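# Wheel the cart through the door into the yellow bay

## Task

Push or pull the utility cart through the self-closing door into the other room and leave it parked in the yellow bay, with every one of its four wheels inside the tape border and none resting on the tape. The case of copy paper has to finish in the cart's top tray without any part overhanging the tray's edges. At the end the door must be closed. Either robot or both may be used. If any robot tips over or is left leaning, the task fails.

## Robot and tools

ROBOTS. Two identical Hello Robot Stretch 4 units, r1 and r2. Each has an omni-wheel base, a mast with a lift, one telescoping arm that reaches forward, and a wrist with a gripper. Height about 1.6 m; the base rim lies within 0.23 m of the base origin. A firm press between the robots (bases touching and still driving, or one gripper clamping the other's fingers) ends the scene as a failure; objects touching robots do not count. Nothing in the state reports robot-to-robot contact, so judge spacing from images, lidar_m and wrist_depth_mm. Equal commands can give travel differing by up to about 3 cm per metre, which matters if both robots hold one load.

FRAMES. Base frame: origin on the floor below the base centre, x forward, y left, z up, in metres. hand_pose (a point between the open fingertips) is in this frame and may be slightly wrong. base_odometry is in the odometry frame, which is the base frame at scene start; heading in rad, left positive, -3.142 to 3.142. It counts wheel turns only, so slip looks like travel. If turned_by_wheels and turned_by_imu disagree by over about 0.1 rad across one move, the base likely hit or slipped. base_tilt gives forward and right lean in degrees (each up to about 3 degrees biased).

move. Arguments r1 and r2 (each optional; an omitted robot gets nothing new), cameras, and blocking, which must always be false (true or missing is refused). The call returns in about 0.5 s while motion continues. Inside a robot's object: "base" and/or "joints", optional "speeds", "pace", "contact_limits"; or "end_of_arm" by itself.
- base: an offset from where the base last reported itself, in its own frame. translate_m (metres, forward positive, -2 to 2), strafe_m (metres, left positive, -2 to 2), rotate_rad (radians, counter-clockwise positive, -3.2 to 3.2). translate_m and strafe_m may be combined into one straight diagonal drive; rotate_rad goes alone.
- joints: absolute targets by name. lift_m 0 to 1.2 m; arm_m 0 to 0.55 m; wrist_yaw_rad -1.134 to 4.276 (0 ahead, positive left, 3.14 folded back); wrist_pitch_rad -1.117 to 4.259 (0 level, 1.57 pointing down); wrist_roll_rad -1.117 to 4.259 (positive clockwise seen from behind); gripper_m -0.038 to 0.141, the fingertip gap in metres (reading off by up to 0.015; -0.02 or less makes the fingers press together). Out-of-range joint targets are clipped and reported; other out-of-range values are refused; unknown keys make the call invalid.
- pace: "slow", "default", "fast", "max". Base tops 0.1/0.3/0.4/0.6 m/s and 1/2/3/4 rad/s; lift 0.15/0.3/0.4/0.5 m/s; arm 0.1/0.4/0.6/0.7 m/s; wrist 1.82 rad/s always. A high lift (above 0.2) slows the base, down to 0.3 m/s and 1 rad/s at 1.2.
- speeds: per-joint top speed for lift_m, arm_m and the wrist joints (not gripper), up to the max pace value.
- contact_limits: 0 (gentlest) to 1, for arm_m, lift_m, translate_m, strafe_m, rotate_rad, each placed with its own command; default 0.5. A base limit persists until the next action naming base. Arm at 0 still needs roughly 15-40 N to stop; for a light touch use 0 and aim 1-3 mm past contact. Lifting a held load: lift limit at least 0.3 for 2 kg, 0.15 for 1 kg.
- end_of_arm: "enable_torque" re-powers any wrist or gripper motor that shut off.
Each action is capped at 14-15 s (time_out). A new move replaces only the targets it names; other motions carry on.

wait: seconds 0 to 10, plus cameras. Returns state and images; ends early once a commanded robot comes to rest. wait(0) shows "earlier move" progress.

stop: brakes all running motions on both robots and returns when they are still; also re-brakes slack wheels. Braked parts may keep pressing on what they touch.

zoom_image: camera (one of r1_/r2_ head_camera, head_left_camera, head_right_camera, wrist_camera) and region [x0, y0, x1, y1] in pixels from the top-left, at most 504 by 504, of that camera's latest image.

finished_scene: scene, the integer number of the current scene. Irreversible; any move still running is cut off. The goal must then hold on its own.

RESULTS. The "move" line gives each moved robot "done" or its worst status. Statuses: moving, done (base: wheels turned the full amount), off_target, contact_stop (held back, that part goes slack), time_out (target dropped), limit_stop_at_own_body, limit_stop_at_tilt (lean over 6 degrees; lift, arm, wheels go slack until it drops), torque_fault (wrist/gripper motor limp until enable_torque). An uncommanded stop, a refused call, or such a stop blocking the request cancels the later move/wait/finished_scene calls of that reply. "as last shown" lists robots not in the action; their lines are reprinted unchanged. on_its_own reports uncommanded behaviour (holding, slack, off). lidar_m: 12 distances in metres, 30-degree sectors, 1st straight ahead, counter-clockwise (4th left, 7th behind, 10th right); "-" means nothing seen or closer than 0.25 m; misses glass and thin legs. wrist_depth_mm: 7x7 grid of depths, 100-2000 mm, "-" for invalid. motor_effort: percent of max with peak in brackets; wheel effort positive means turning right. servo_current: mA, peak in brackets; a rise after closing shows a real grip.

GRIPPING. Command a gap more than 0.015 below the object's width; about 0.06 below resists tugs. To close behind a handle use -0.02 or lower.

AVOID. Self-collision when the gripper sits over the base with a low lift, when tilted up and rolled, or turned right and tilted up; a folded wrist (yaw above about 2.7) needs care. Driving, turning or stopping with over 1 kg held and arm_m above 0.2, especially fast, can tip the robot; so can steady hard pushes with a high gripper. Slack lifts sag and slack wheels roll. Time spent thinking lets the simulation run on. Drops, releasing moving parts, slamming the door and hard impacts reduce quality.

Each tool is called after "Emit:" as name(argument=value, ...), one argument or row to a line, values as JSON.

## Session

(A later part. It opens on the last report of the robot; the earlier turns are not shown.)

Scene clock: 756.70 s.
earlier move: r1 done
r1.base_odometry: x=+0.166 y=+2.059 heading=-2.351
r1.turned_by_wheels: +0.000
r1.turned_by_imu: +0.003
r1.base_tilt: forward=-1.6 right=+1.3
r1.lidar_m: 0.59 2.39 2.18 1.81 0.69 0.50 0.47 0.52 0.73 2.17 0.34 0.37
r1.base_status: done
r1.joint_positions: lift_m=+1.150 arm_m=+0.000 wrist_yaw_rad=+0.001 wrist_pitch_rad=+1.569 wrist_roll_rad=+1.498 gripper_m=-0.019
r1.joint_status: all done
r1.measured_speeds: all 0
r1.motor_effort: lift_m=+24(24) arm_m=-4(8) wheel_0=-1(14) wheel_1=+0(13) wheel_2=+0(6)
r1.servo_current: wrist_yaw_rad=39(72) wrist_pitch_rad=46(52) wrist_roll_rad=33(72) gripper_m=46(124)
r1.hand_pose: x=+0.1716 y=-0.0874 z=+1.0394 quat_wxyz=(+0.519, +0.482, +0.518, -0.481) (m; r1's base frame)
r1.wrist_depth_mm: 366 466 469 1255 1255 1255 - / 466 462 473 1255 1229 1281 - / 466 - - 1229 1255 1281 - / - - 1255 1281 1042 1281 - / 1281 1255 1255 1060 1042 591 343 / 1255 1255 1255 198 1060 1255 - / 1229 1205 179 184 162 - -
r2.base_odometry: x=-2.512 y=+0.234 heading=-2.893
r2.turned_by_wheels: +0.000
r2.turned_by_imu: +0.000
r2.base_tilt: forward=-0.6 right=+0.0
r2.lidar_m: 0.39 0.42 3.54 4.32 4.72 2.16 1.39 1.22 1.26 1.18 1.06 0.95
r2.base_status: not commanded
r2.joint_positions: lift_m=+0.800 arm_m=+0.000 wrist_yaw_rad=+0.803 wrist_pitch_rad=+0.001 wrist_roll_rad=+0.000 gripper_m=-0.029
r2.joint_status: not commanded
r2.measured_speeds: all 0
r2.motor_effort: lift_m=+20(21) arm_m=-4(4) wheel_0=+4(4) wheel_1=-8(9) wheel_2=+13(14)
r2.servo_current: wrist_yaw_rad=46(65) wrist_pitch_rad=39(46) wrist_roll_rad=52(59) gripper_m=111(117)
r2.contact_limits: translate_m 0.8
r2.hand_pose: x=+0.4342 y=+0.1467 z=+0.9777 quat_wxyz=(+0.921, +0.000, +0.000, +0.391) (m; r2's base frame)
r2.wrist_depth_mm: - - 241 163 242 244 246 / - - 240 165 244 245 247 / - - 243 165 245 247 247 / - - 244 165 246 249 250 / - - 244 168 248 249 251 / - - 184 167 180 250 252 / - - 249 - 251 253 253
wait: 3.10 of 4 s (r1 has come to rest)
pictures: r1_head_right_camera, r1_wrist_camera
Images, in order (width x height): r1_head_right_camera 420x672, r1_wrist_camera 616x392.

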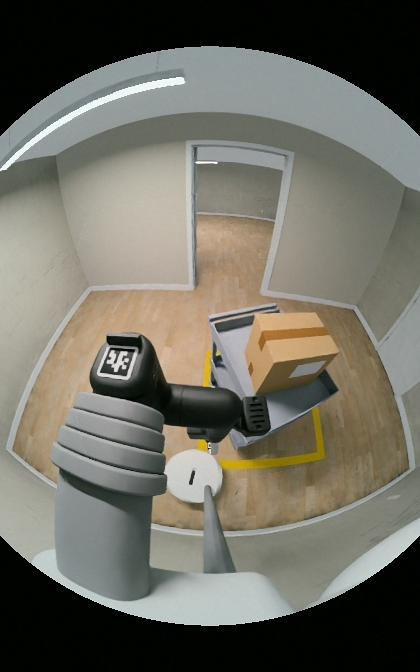

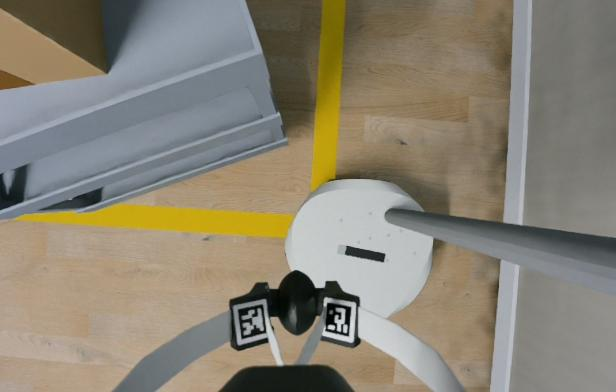

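Emit:
move(
  r1={"joints": {"arm_m": 0.42, "wrist_roll_rad": 1.57}},
  blocking=false,
  cameras=[],
)

Emit:
wait(
  seconds=3,
  cameras=["r1_wrist_camera", "r1_head_camera"],
)

Scene clock: 771.23 s.
move: r1 moving
r1.base_odometry: x=+0.166 y=+2.059 heading=-2.351
r1.turned_by_wheels: +0.000
r1.turned_by_imu: +0.000
r1.base_tilt: forward=-1.6 right=+1.2
r1.lidar_m: 0.59 2.37 2.21 1.82 0.69 0.51 0.48 0.50 0.74 2.21 0.35 0.38
r1.base_status: not commanded
r1.joint_positions: lift_m=+1.150 arm_m=+0.051 wrist_yaw_rad=+0.001 wrist_pitch_rad=+1.569 wrist_roll_rad=+1.568 gripper_m=-0.019
r1.joint_status: arm_m moving; wrist_roll_rad moving
r1.measured_speeds: translate_m=+0.000 strafe_m=+0.000 rotate_rad=+0.000 lift_m=+0.000 arm_m=+0.195 wrist_yaw_rad=+0.000 wrist_pitch_rad=+0.000 wrist_roll_rad=+0.000
r1.motor_effort: lift_m=+24(24) arm_m=+6(7) wheel_0=-1(2) wheel_1=-1(1) wheel_2=+0(0)
r1.servo_current: wrist_yaw_rad=46(59) wrist_pitch_rad=52(52) wrist_roll_rad=59(72) gripper_m=59(59)
r1.hand_pose: x=+0.2223 y=-0.0874 z=+1.0394 quat_wxyz=(+0.502, +0.499, +0.501, -0.498) (m; r1's base frame)
r1.wrist_depth_mm: 319 469 466 1281 1229 1281 - / 407 462 466 1255 1281 1281 - / 462 - - 1281 1255 1255 - / - - 1255 1255 1060 1255 - / 1255 1255 1255 1060 1042 1281 392 / 1255 1229 1255 198 1042 1255 - / 1205 1255 179 184 161 1255 -
r2: as last shown
r2.lidar_m: 0.37 0.40 3.51 4.34 4.73 2.18 1.37 1.24 1.27 1.20 1.07 0.97
r2.motor_effort: lift_m=+20(21) arm_m=-4(4) wheel_0=+4(4) wheel_1=-8(9) wheel_2=+13(13)
r2.servo_current: wrist_yaw_rad=46(52) wrist_pitch_rad=39(46) wrist_roll_rad=39(52) gripper_m=111(111)
r2.contact_limits: translate_m 0.8
r2.wrist_depth_mm: - - 240 162 243 244 245 / - - 243 164 244 245 246 / - - 243 166 246 246 248 / - - 245 165 247 248 250 / - - 245 168 249 250 251 / - - 184 167 180 251 253 / - - 247 - 251 252 254
pictures: none
No camera images: "cameras" was empty.

Scene clock: 773.07 s.
earlier move: r1 done
r1.base_odometry: x=+0.166 y=+2.059 heading=-2.351
r1.turned_by_wheels: +0.000
r1.turned_by_imu: +0.000
r1.base_tilt: forward=-1.6 right=+1.3
r1.lidar_m: 0.60 2.38 2.22 1.82 0.68 0.49 0.48 0.52 0.75 2.22 0.34 0.37
r1.base_status: not commanded
r1.joint_positions: lift_m=+1.150 arm_m=+0.420 wrist_yaw_rad=+0.001 wrist_pitch_rad=+1.569 wrist_roll_rad=+1.568 gripper_m=-0.019
r1.joint_status: all done
r1.measured_speeds: all 0
r1.motor_effort: lift_m=+24(24) arm_m=+4(8) wheel_0=-1(2) wheel_1=+0(1) wheel_2=+0(0)
r1.servo_current: wrist_yaw_rad=26(72) wrist_pitch_rad=39(52) wrist_roll_rad=52(78) gripper_m=52(59)
r1.hand_pose: x=+0.5916 y=-0.0874 z=+1.0394 quat_wxyz=(+0.502, +0.499, +0.501, -0.498) (m; r1's base frame)
r1.wrist_depth_mm: - 466 466 256 282 304 462 / - 466 462 384 442 466 469 / - 469 466 466 469 1281 1281 / 1255 466 466 466 1281 1042 1229 / 1255 1281 1229 1229 1255 1060 1042 / 1229 1255 1255 198 1255 1098 1255 / 1255 1255 179 183 162 1255 1281
r2.base_odometry: x=-2.512 y=+0.234 heading=-2.893
r2.turned_by_wheels: +0.000
r2.turned_by_imu: +0.000
r2.base_tilt: forward=-0.6 right=+0.1
r2.lidar_m: 0.41 0.42 3.53 4.31 4.71 2.18 1.38 1.23 1.25 1.21 1.06 1.00
r2.base_status: not commanded
r2.joint_positions: lift_m=+0.800 arm_m=+0.000 wrist_yaw_rad=+0.803 wrist_pitch_rad=+0.001 wrist_roll_rad=+0.000 gripper_m=-0.029
r2.joint_status: not commanded
r2.measured_speeds: all 0
r2.motor_effort: lift_m=+21(21) arm_m=-4(4) wheel_0=+4(4) wheel_1=-8(9) wheel_2=+13(14)
r2.servo_current: wrist_yaw_rad=39(65) wrist_pitch_rad=39(46) wrist_roll_rad=39(65) gripper_m=111(117)
r2.contact_limits: translate_m 0.8
r2.hand_pose: x=+0.4342 y=+0.1467 z=+0.9777 quat_wxyz=(+0.921, +0.000, +0.000, +0.391) (m; r2's base frame)
r2.wrist_depth_mm: - - 239 162 241 243 246 / - - 241 164 244 245 248 / - - 243 165 246 247 248 / - - 244 165 246 248 250 / - - 246 168 247 249 250 / - - 184 167 180 251 252 / - - 248 - 251 252 254
wait: 1.83 of 3 s (r1 has come to rest)
pictures: r1_head_camera, r1_wrist_camera
Images, in order (width x height): r1_head_camera 420x560, r1_wrist_camera 616x392.

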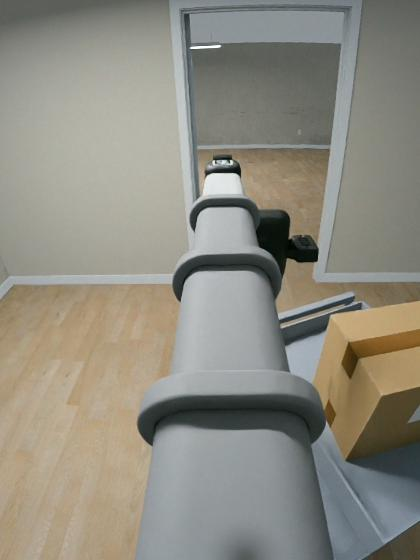

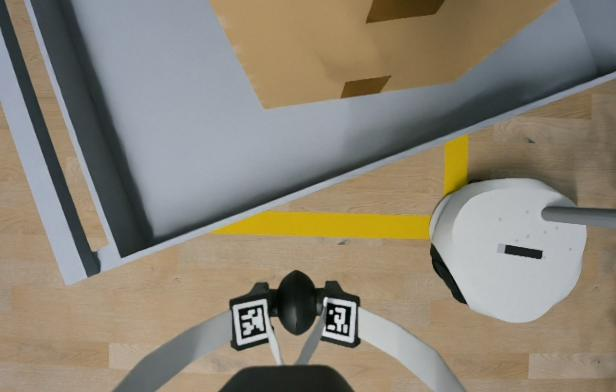

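Emit:
move(
  r1={"base": {"strafe_m": 0.06}, "joints": {"arm_m": 0.5}},
  blocking=false,
  cameras=[],
)

Emit:
wait(
  seconds=1.5,
  cameras=[],
)

Emit:
move(
  r1={"joints": {"lift_m": 0.88}},
  blocking=false,
  cameras=[],
)

Emit:
wait(
  seconds=2,
  cameras=["r1_wrist_camera", "r1_head_camera"],
)

Scene clock: 802.93 s.
move: r1 moving
r1.base_odometry: x=+0.192 y=+2.033 heading=-2.351
r1.turned_by_wheels: +0.000
r1.turned_by_imu: +0.000
r1.base_tilt: forward=-1.6 right=+1.2
r1.lidar_m: 0.64 2.40 2.15 1.82 0.69 0.49 0.46 0.51 0.75 2.16 0.37 0.40
r1.base_status: strafe_m moving
r1.joint_positions: lift_m=+1.150 arm_m=+0.469 wrist_yaw_rad=+0.001 wrist_pitch_rad=+1.569 wrist_roll_rad=+1.568 gripper_m=-0.019
r1.joint_status: arm_m moving
r1.measured_speeds: translate_m=+0.001 strafe_m=+0.128 rotate_rad=-0.007 lift_m=+0.000 arm_m=+0.163 wrist_yaw_rad=+0.000 wrist_pitch_rad=+0.000 wrist_roll_rad=+0.000
r1.motor_effort: lift_m=+24(24) arm_m=+4(7) wheel_0=-6(11) wheel_1=+6(11) wheel_2=-1(1)
r1.servo_current: wrist_yaw_rad=59(72) wrist_pitch_rad=39(46) wrist_roll_rad=46(65) gripper_m=46(65)
r1.hand_pose: x=+0.6410 y=-0.0874 z=+1.0394 quat_wxyz=(+0.502, +0.499, +0.501, -0.498) (m; r1's base frame)
r1.wrist_depth_mm: - 462 466 325 342 407 466 / 1255 469 466 466 462 466 1229 / 1255 459 462 466 466 1229 1255 / 1229 - 466 1255 1255 1025 1060 / 1229 1229 1229 1229 1229 1060 1042 / 1255 1255 1255 199 1255 1255 1281 / 1229 1229 179 183 162 1229 1255
r2: as last shown
r2.lidar_m: 0.42 0.41 3.53 4.35 4.74 2.16 1.39 1.23 1.26 1.20 1.05 1.00
r2.motor_effort: lift_m=+20(21) arm_m=-4(4) wheel_0=+4(4) wheel_1=-8(8) wheel_2=+13(13)
r2.servo_current: wrist_yaw_rad=59(59) wrist_pitch_rad=33(46) wrist_roll_rad=52(52) gripper_m=104(111)
r2.contact_limits: translate_m 0.8
r2.wrist_depth_mm: - - 240 163 243 243 245 / - - 241 164 244 245 245 / - - 243 165 244 246 249 / - - 243 165 246 248 249 / - - 246 168 248 249 250 / - - 184 167 181 251 251 / - - 247 - 252 252 253
pictures: none
No camera images: "cameras" was empty.

Scene clock: 803.63 s.
earlier move: r1 done
r1.base_odometry: x=+0.209 y=+2.016 heading=-2.351
r1.turned_by_wheels: +0.000
r1.turned_by_imu: +0.000
r1.base_tilt: forward=-1.6 right=+1.3
r1.lidar_m: 0.66 2.39 2.13 1.79 0.70 0.51 0.48 0.51 0.74 2.18 0.40 0.42
r1.base_status: done
r1.joint_positions: lift_m=+1.150 arm_m=+0.500 wrist_yaw_rad=+0.001 wrist_pitch_rad=+1.569 wrist_roll_rad=+1.568 gripper_m=-0.019
r1.joint_status: all done
r1.measured_speeds: all 0
r1.motor_effort: lift_m=+24(24) arm_m=+4(8) wheel_0=-2(11) wheel_1=+0(11) wheel_2=+0(1)
r1.servo_current: wrist_yaw_rad=59(72) wrist_pitch_rad=52(59) wrist_roll_rad=46(65) gripper_m=52(65)
r1.hand_pose: x=+0.6716 y=-0.0874 z=+1.0394 quat_wxyz=(+0.502, +0.499, +0.501, -0.498) (m; r1's base frame)
r1.wrist_depth_mm: 1229 466 466 466 387 445 466 / 1229 - 466 466 466 466 1255 / 1229 1255 466 466 741 1255 1229 / 1281 1281 715 1255 1255 1118 1060 / 1281 1255 1255 1281 1229 1060 1042 / 1229 1229 1255 199 1229 1229 1042 / 1281 1229 179 184 161 1229 1229
r2.base_odometry: x=-2.512 y=+0.234 heading=-2.893
r2.turned_by_wheels: +0.000
r2.turned_by_imu: +0.000
r2.base_tilt: forward=-0.7 right=+0.0
r2.lidar_m: 0.41 0.38 3.54 4.33 4.74 2.17 1.36 1.24 1.27 1.18 1.07 0.95
r2.base_status: not commanded
r2.joint_positions: lift_m=+0.800 arm_m=+0.000 wrist_yaw_rad=+0.803 wrist_pitch_rad=+0.001 wrist_roll_rad=+0.000 gripper_m=-0.029
r2.joint_status: not commanded
r2.measured_speeds: all 0
r2.motor_effort: lift_m=+20(21) arm_m=-4(4) wheel_0=+4(4) wheel_1=-8(9) wheel_2=+13(13)
r2.servo_current: wrist_yaw_rad=52(59) wrist_pitch_rad=39(46) wrist_roll_rad=52(59) gripper_m=117(117)
r2.contact_limits: translate_m 0.8
r2.hand_pose: x=+0.4342 y=+0.1467 z=+0.9777 quat_wxyz=(+0.921, +0.000, +0.000, +0.391) (m; r2's base frame)
r2.wrist_depth_mm: - - 240 162 242 244 245 / - - 241 164 244 245 245 / - - 243 166 245 247 248 / - - 245 165 247 248 249 / - - 246 168 248 248 250 / - - 183 167 180 250 252 / - - 247 - 251 252 252
wait: 0.70 of 1.5 s (r1 has come to rest)
pictures: none
No camera images: "cameras" was empty.

Scene clock: 804.13 s.
move: r1 moving
r1.base_odometry: x=+0.209 y=+2.016 heading=-2.351
r1.turned_by_wheels: +0.000
r1.turned_by_imu: +0.000
r1.base_tilt: forward=-1.6 right=+1.3
r1.lidar_m: 0.67 2.42 2.13 1.78 0.68 0.50 0.48 0.52 0.74 2.19 0.40 0.45
r1.base_status: not commanded
r1.joint_positions: lift_m=+1.112 arm_m=+0.500 wrist_yaw_rad=+0.001 wrist_pitch_rad=+1.569 wrist_roll_rad=+1.568 gripper_m=-0.019
r1.joint_status: lift_m moving
r1.measured_speeds: translate_m=+0.000 strafe_m=+0.000 rotate_rad=+0.000 lift_m=-0.146 arm_m=+0.000 wrist_yaw_rad=+0.000 wrist_pitch_rad=+0.000 wrist_roll_rad=+0.000
r1.motor_effort: lift_m=+11(22) arm_m=+4(4) wheel_0=-2(3) wheel_1=-1(1) wheel_2=+0(1)
r1.servo_current: wrist_yaw_rad=59(59) wrist_pitch_rad=33(52) wrist_roll_rad=46(72) gripper_m=52(59)
r1.hand_pose: x=+0.6716 y=-0.0874 z=+1.0023 quat_wxyz=(+0.502, +0.499, +0.501, -0.498) (m; r1's base frame)
r1.wrist_depth_mm: 1182 433 436 433 392 436 436 / 1205 1255 436 436 436 433 1229 / 1205 373 436 433 750 1229 1182 / 1205 1229 433 1229 1229 1182 1025 / 1182 1205 1205 1229 1229 1025 1008 / 1229 1229 1229 198 1229 1229 1025 / 1255 1229 179 183 162 1229 1229
r2: as last shown
r2.lidar_m: 0.40 0.38 3.51 4.32 4.73 2.16 1.37 1.22 1.26 1.15 1.05 0.96
r2.motor_effort: lift_m=+20(21) arm_m=-4(4) wheel_0=+4(4) wheel_1=-8(8) wheel_2=+13(13)
r2.servo_current: wrist_yaw_rad=59(59) wrist_pitch_rad=39(39) wrist_roll_rad=46(59) gripper_m=117(117)
r2.contact_limits: translate_m 0.8
r2.wrist_depth_mm: - - 239 163 243 243 245 / - - 242 164 244 245 246 / - - 243 165 245 246 248 / - - 244 164 246 248 249 / - - 245 168 248 249 251 / - - 184 167 180 251 252 / - - 247 - 251 252 253
pictures: none
No camera images: "cameras" was empty.

Scene clock: 805.80 s.
earlier move: r1 done
r1.base_odometry: x=+0.209 y=+2.016 heading=-2.351
r1.turned_by_wheels: +0.000
r1.turned_by_imu: +0.000
r1.base_tilt: forward=-1.6 right=+1.3
r1.lidar_m: 0.66 2.40 2.13 1.84 0.67 0.52 0.48 0.50 0.73 2.16 0.37 0.42
r1.base_status: not commanded
r1.joint_positions: lift_m=+0.880 arm_m=+0.500 wrist_yaw_rad=+0.001 wrist_pitch_rad=+1.569 wrist_roll_rad=+1.568 gripper_m=-0.019
r1.joint_status: all done
r1.measured_speeds: all 0
r1.motor_effort: lift_m=+13(22) arm_m=+4(4) wheel_0=-2(3) wheel_1=+0(1) wheel_2=+0(1)
r1.servo_current: wrist_yaw_rad=59(72) wrist_pitch_rad=39(52) wrist_roll_rad=59(72) gripper_m=52(59)
r1.hand_pose: x=+0.6716 y=-0.0874 z=+0.7703 quat_wxyz=(+0.502, +0.499, +0.501, -0.498) (m; r1's base frame)
r1.wrist_depth_mm: 197 197 198 197 198 - - / 197 197 198 197 - - 991 / 182 198 - - 976 976 976 / - - 377 - 976 976 809 / 976 976 976 991 991 991 778 / 976 991 991 198 976 976 768 / 991 991 179 183 161 991 1008
r2.base_odometry: x=-2.512 y=+0.234 heading=-2.893
r2.turned_by_wheels: +0.000
r2.turned_by_imu: +0.000
r2.base_tilt: forward=-0.6 right=+0.0
r2.lidar_m: 0.40 0.36 3.51 4.31 4.73 2.15 1.38 1.22 1.26 1.19 1.06 0.94
r2.base_status: not commanded
r2.joint_positions: lift_m=+0.800 arm_m=+0.000 wrist_yaw_rad=+0.803 wrist_pitch_rad=+0.001 wrist_roll_rad=+0.000 gripper_m=-0.029
r2.joint_status: not commanded
r2.measured_speeds: all 0
r2.motor_effort: lift_m=+21(21) arm_m=-4(4) wheel_0=+4(4) wheel_1=-8(9) wheel_2=+13(14)
r2.servo_current: wrist_yaw_rad=39(59) wrist_pitch_rad=46(46) wrist_roll_rad=52(65) gripper_m=111(117)
r2.contact_limits: translate_m 0.8
r2.hand_pose: x=+0.4342 y=+0.1467 z=+0.9777 quat_wxyz=(+0.921, +0.000, +0.000, +0.391) (m; r2's base frame)
r2.wrist_depth_mm: - - 239 162 242 244 245 / - - 242 164 243 246 247 / - - 243 165 245 246 247 / - - 244 165 247 248 248 / - - 246 168 248 250 251 / - - 184 167 180 250 252 / - - 247 - 250 252 253
wait: 1.67 of 2 s (r1 has come to rest)
pictures: r1_head_camera, r1_wrist_camera
Images, in order (width x height): r1_head_camera 420x560, r1_wrist_camera 616x392.

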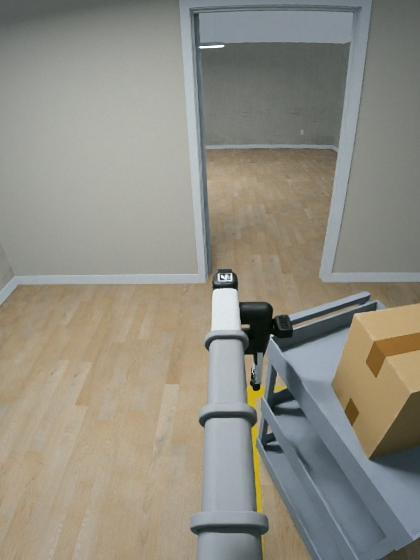

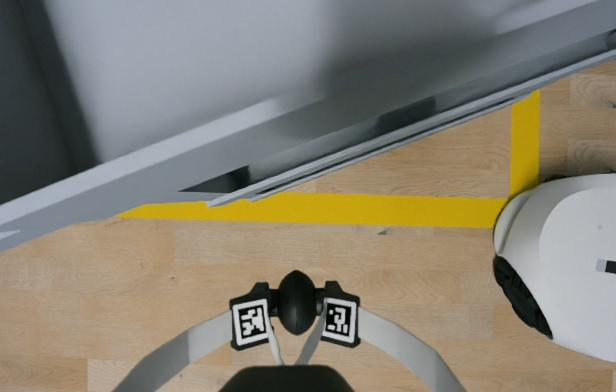

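Emit:
move(
  r1={"base": {"translate_m": -0.09}, "joints": {"arm_m": 0.55}},
  blocking=false,
  cameras=[],
)

Emit:
wait(
  seconds=1.5,
  cameras=[],
)

Emit:
move(
  r1={"base": {"strafe_m": -0.2}, "pace": "slow"},
  blocking=false,
  cameras=[],
)

Emit:
wait(
  seconds=3,
  cameras=["r1_wrist_camera", "r1_head_camera"],
)

Scene clock: 817.10 s.
move: r1 moving
r1.base_odometry: x=+0.231 y=+2.039 heading=-2.351
r1.turned_by_wheels: +0.000
r1.turned_by_imu: +0.000
r1.base_tilt: forward=-1.6 right=+1.3
r1.lidar_m: 0.71 2.41 2.14 1.67 0.63 0.46 0.45 0.47 0.70 2.02 0.40 0.44
r1.base_status: translate_m moving
r1.joint_positions: lift_m=+0.880 arm_m=+0.541 wrist_yaw_rad=+0.001 wrist_pitch_rad=+1.569 wrist_roll_rad=+1.568 gripper_m=-0.019
r1.joint_status: arm_m moving
joint sent to its limit — r1.arm_m, upper limit.
r1.measured_speeds: translate_m=-0.123 strafe_m=+0.000 rotate_rad=+0.000 lift_m=+0.000 arm_m=+0.084 wrist_yaw_rad=+0.000 wrist_pitch_rad=+0.000 wrist_roll_rad=+0.000
r1.motor_effort: lift_m=+13(13) arm_m=+5(8) wheel_0=-6(8) wheel_1=-5(6) wheel_2=+8(9)
r1.servo_current: wrist_yaw_rad=52(59) wrist_pitch_rad=46(46) wrist_roll_rad=39(59) gripper_m=46(59)
r1.hand_pose: x=+0.7127 y=-0.0874 z=+0.7703 quat_wxyz=(+0.502, +0.499, +0.501, -0.498) (m; r1's base frame)
r1.wrist_depth_mm: 196 196 197 198 197 197 - / 182 197 198 197 - - 976 / 167 197 198 - 976 976 991 / 148 - - - 991 991 866 / 991 991 991 976 1008 991 778 / 991 1008 976 198 960 991 788 / 991 991 179 184 162 976 991
r2: as last shown
r2.base_tilt: forward=-0.6 right=+0.1
r2.lidar_m: 0.42 0.38 3.54 4.32 4.72 2.15 1.37 1.24 1.24 1.19 1.05 0.99
r2.servo_current: wrist_yaw_rad=59(59) wrist_pitch_rad=39(39) wrist_roll_rad=46(59) gripper_m=111(117)
r2.contact_limits: translate_m 0.8
r2.wrist_depth_mm: - - 240 162 243 244 245 / - - 241 164 244 246 246 / - - 243 165 245 246 248 / - - 243 165 246 248 250 / - - 244 168 248 249 251 / - - 184 167 181 251 251 / - - 249 - 250 252 254
pictures: none
No camera images: "cameras" was empty.

Scene clock: 818.10 s.
earlier move: r1 done
r1.base_odometry: x=+0.272 y=+2.080 heading=-2.351
r1.turned_by_wheels: +0.000
r1.turned_by_imu: +0.000
r1.base_tilt: forward=-1.6 right=+1.3
r1.lidar_m: 0.73 2.52 2.14 1.46 0.54 0.41 0.39 0.42 0.60 1.82 0.43 0.46
r1.base_status: done
r1.joint_positions: lift_m=+0.880 arm_m=+0.549 wrist_yaw_rad=+0.001 wrist_pitch_rad=+1.569 wrist_roll_rad=+1.568 gripper_m=-0.019
r1.joint_status: all done
joint sent to its limit — r1.arm_m, upper limit.
r1.measured_speeds: all 0
r1.motor_effort: lift_m=+13(13) arm_m=+4(8) wheel_0=-4(8) wheel_1=-1(6) wheel_2=+0(9)
r1.servo_current: wrist_yaw_rad=59(72) wrist_pitch_rad=39(52) wrist_roll_rad=52(72) gripper_m=59(59)
r1.hand_pose: x=+0.7202 y=-0.0874 z=+0.7703 quat_wxyz=(+0.502, +0.499, +0.501, -0.498) (m; r1's base frame)
r1.wrist_depth_mm: 196 198 197 197 - - - / 196 198 197 - - - 991 / 197 - - - 991 991 991 / - 315 - 991 991 991 866 / 976 976 991 1008 976 991 778 / 976 991 976 199 991 991 831 / 991 991 179 184 162 991 991
r2.base_odometry: x=-2.512 y=+0.234 heading=-2.893
r2.turned_by_wheels: +0.000
r2.turned_by_imu: +0.000
r2.base_tilt: forward=-0.6 right=+0.1
r2.lidar_m: 0.41 0.39 3.51 4.33 4.73 2.15 1.39 1.24 1.26 1.20 1.06 1.00
r2.base_status: not commanded
r2.joint_positions: lift_m=+0.800 arm_m=+0.000 wrist_yaw_rad=+0.803 wrist_pitch_rad=+0.001 wrist_roll_rad=+0.000 gripper_m=-0.029
r2.joint_status: not commanded
r2.measured_speeds: all 0
r2.motor_effort: lift_m=+20(21) arm_m=-4(4) wheel_0=+4(4) wheel_1=-8(9) wheel_2=+13(14)
r2.servo_current: wrist_yaw_rad=46(59) wrist_pitch_rad=39(46) wrist_roll_rad=39(59) gripper_m=104(117)
r2.contact_limits: translate_m 0.8
r2.hand_pose: x=+0.4342 y=+0.1467 z=+0.9777 quat_wxyz=(+0.921, +0.000, +0.000, +0.391) (m; r2's base frame)
r2.wrist_depth_mm: - - 240 162 243 243 246 / - - 241 164 243 245 246 / - - 242 165 246 245 248 / - - 244 165 246 248 250 / - - 246 168 249 249 252 / - - 184 167 180 251 252 / - - 248 - 251 253 254
wait: 1.00 of 1.5 s (r1 has come to rest)
pictures: none
No camera images: "cameras" was empty.

Scene clock: 818.60 s.
move: r1 moving
r1.base_odometry: x=+0.262 y=+2.090 heading=-2.351
r1.turned_by_wheels: +0.000
r1.turned_by_imu: +0.000
r1.base_tilt: forward=-1.5 right=+1.3
r1.lidar_m: 0.69 2.51 2.15 1.49 0.57 0.40 0.37 0.42 0.58 1.78 0.44 0.44
r1.base_status: strafe_m moving
r1.joint_positions: lift_m=+0.880 arm_m=+0.549 wrist_yaw_rad=+0.001 wrist_pitch_rad=+1.569 wrist_roll_rad=+1.568 gripper_m=-0.019
r1.joint_status: not commanded
r1.measured_speeds: translate_m=+0.000 strafe_m=-0.057 rotate_rad=+0.000 lift_m=+0.000 arm_m=+0.000 wrist_yaw_rad=+0.000 wrist_pitch_rad=+0.000 wrist_roll_rad=+0.000
r1.motor_effort: lift_m=+12(13) arm_m=+4(5) wheel_0=+8(8) wheel_1=-7(8) wheel_2=+1(1)
r1.servo_current: wrist_yaw_rad=59(59) wrist_pitch_rad=46(46) wrist_roll_rad=52(65) gripper_m=52(59)
r1.hand_pose: x=+0.7202 y=-0.0874 z=+0.7703 quat_wxyz=(+0.502, +0.499, +0.501, -0.498) (m; r1's base frame)
r1.wrist_depth_mm: 197 197 197 197 198 - - / 196 196 197 - - - 991 / 196 198 - - 976 1008 976 / - 301 - 976 1008 991 878 / 991 991 1008 976 976 991 788 / 1008 976 976 199 991 991 820 / 976 976 179 183 162 991 991
r2: as last shown
r2.base_tilt: forward=-0.6 right=+0.0
r2.lidar_m: 0.36 0.40 3.54 4.36 4.73 2.16 1.37 1.25 1.25 1.20 1.06 0.97
r2.motor_effort: lift_m=+20(21) arm_m=-4(4) wheel_0=+4(4) wheel_1=-8(9) wheel_2=+13(13)
r2.servo_current: wrist_yaw_rad=39(52) wrist_pitch_rad=39(39) wrist_roll_rad=52(52) gripper_m=111(111)
r2.contact_limits: translate_m 0.8
r2.wrist_depth_mm: - - 241 163 243 244 245 / - - 241 164 244 246 245 / - - 242 165 246 246 248 / - - 244 165 245 249 249 / - - 245 168 248 250 250 / - - 183 167 181 251 253 / - - 248 - 251 253 252
pictures: none
No camera images: "cameras" was empty.

Scene clock: 821.27 s.
earlier move: r1 done
r1.base_odometry: x=+0.130 y=+2.221 heading=-2.351
r1.turned_by_wheels: +0.000
r1.turned_by_imu: +0.001
r1.base_tilt: forward=-1.6 right=+1.3
r1.lidar_m: 0.54 2.50 2.33 1.49 0.56 0.40 0.39 0.42 0.60 1.80 0.48 0.33
r1.base_status: done
r1.joint_positions: lift_m=+0.880 arm_m=+0.549 wrist_yaw_rad=+0.001 wrist_pitch_rad=+1.568 wrist_roll_rad=+1.568 gripper_m=-0.019
r1.joint_status: not commanded
r1.measured_speeds: all 0
r1.motor_effort: lift_m=+13(13) arm_m=+4(5) wheel_0=+5(25) wheel_1=-1(8) wheel_2=+4(14)
r1.servo_current: wrist_yaw_rad=33(65) wrist_pitch_rad=39(46) wrist_roll_rad=59(72) gripper_m=52(59)
r1.hand_pose: x=+0.7204 y=-0.0874 z=+0.7703 quat_wxyz=(+0.502, +0.500, +0.500, -0.498) (m; r1's base frame)
r1.wrist_depth_mm: 196 197 197 157 148 144 - / 196 196 196 197 197 197 191 / 197 197 197 197 198 197 196 / 198 197 198 196 197 197 197 / 197 197 198 197 197 197 - / - - - - - 991 831 / 991 991 178 183 161 991 976
r2.base_odometry: x=-2.512 y=+0.234 heading=-2.893
r2.turned_by_wheels: +0.000
r2.turned_by_imu: +0.000
r2.base_tilt: forward=-0.6 right=+0.0
r2.lidar_m: 0.41 0.38 3.55 4.34 4.72 2.13 1.38 1.22 1.25 1.16 1.05 1.01
r2.base_status: not commanded
r2.joint_positions: lift_m=+0.800 arm_m=+0.000 wrist_yaw_rad=+0.803 wrist_pitch_rad=+0.001 wrist_roll_rad=+0.000 gripper_m=-0.029
r2.joint_status: not commanded
r2.measured_speeds: all 0
r2.motor_effort: lift_m=+21(21) arm_m=-4(4) wheel_0=+4(4) wheel_1=-8(9) wheel_2=+13(14)
r2.servo_current: wrist_yaw_rad=46(59) wrist_pitch_rad=39(46) wrist_roll_rad=46(59) gripper_m=111(117)
r2.contact_limits: translate_m 0.8
r2.hand_pose: x=+0.4342 y=+0.1467 z=+0.9777 quat_wxyz=(+0.921, +0.000, +0.000, +0.391) (m; r2's base frame)
r2.wrist_depth_mm: - - 240 163 243 243 245 / - - 241 164 244 245 246 / - - 243 166 246 246 248 / - - 245 165 246 248 248 / - - 245 168 248 249 251 / - - 183 167 180 251 252 / - - 248 - 250 252 253
wait: 2.67 of 3 s (r1 has come to rest)
pictures: r1_head_camera, r1_wrist_camera
Images, in order (width x height): r1_head_camera 420x560, r1_wrist_camera 616x392.

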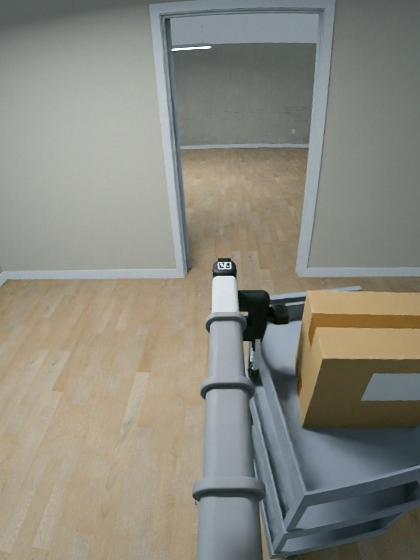

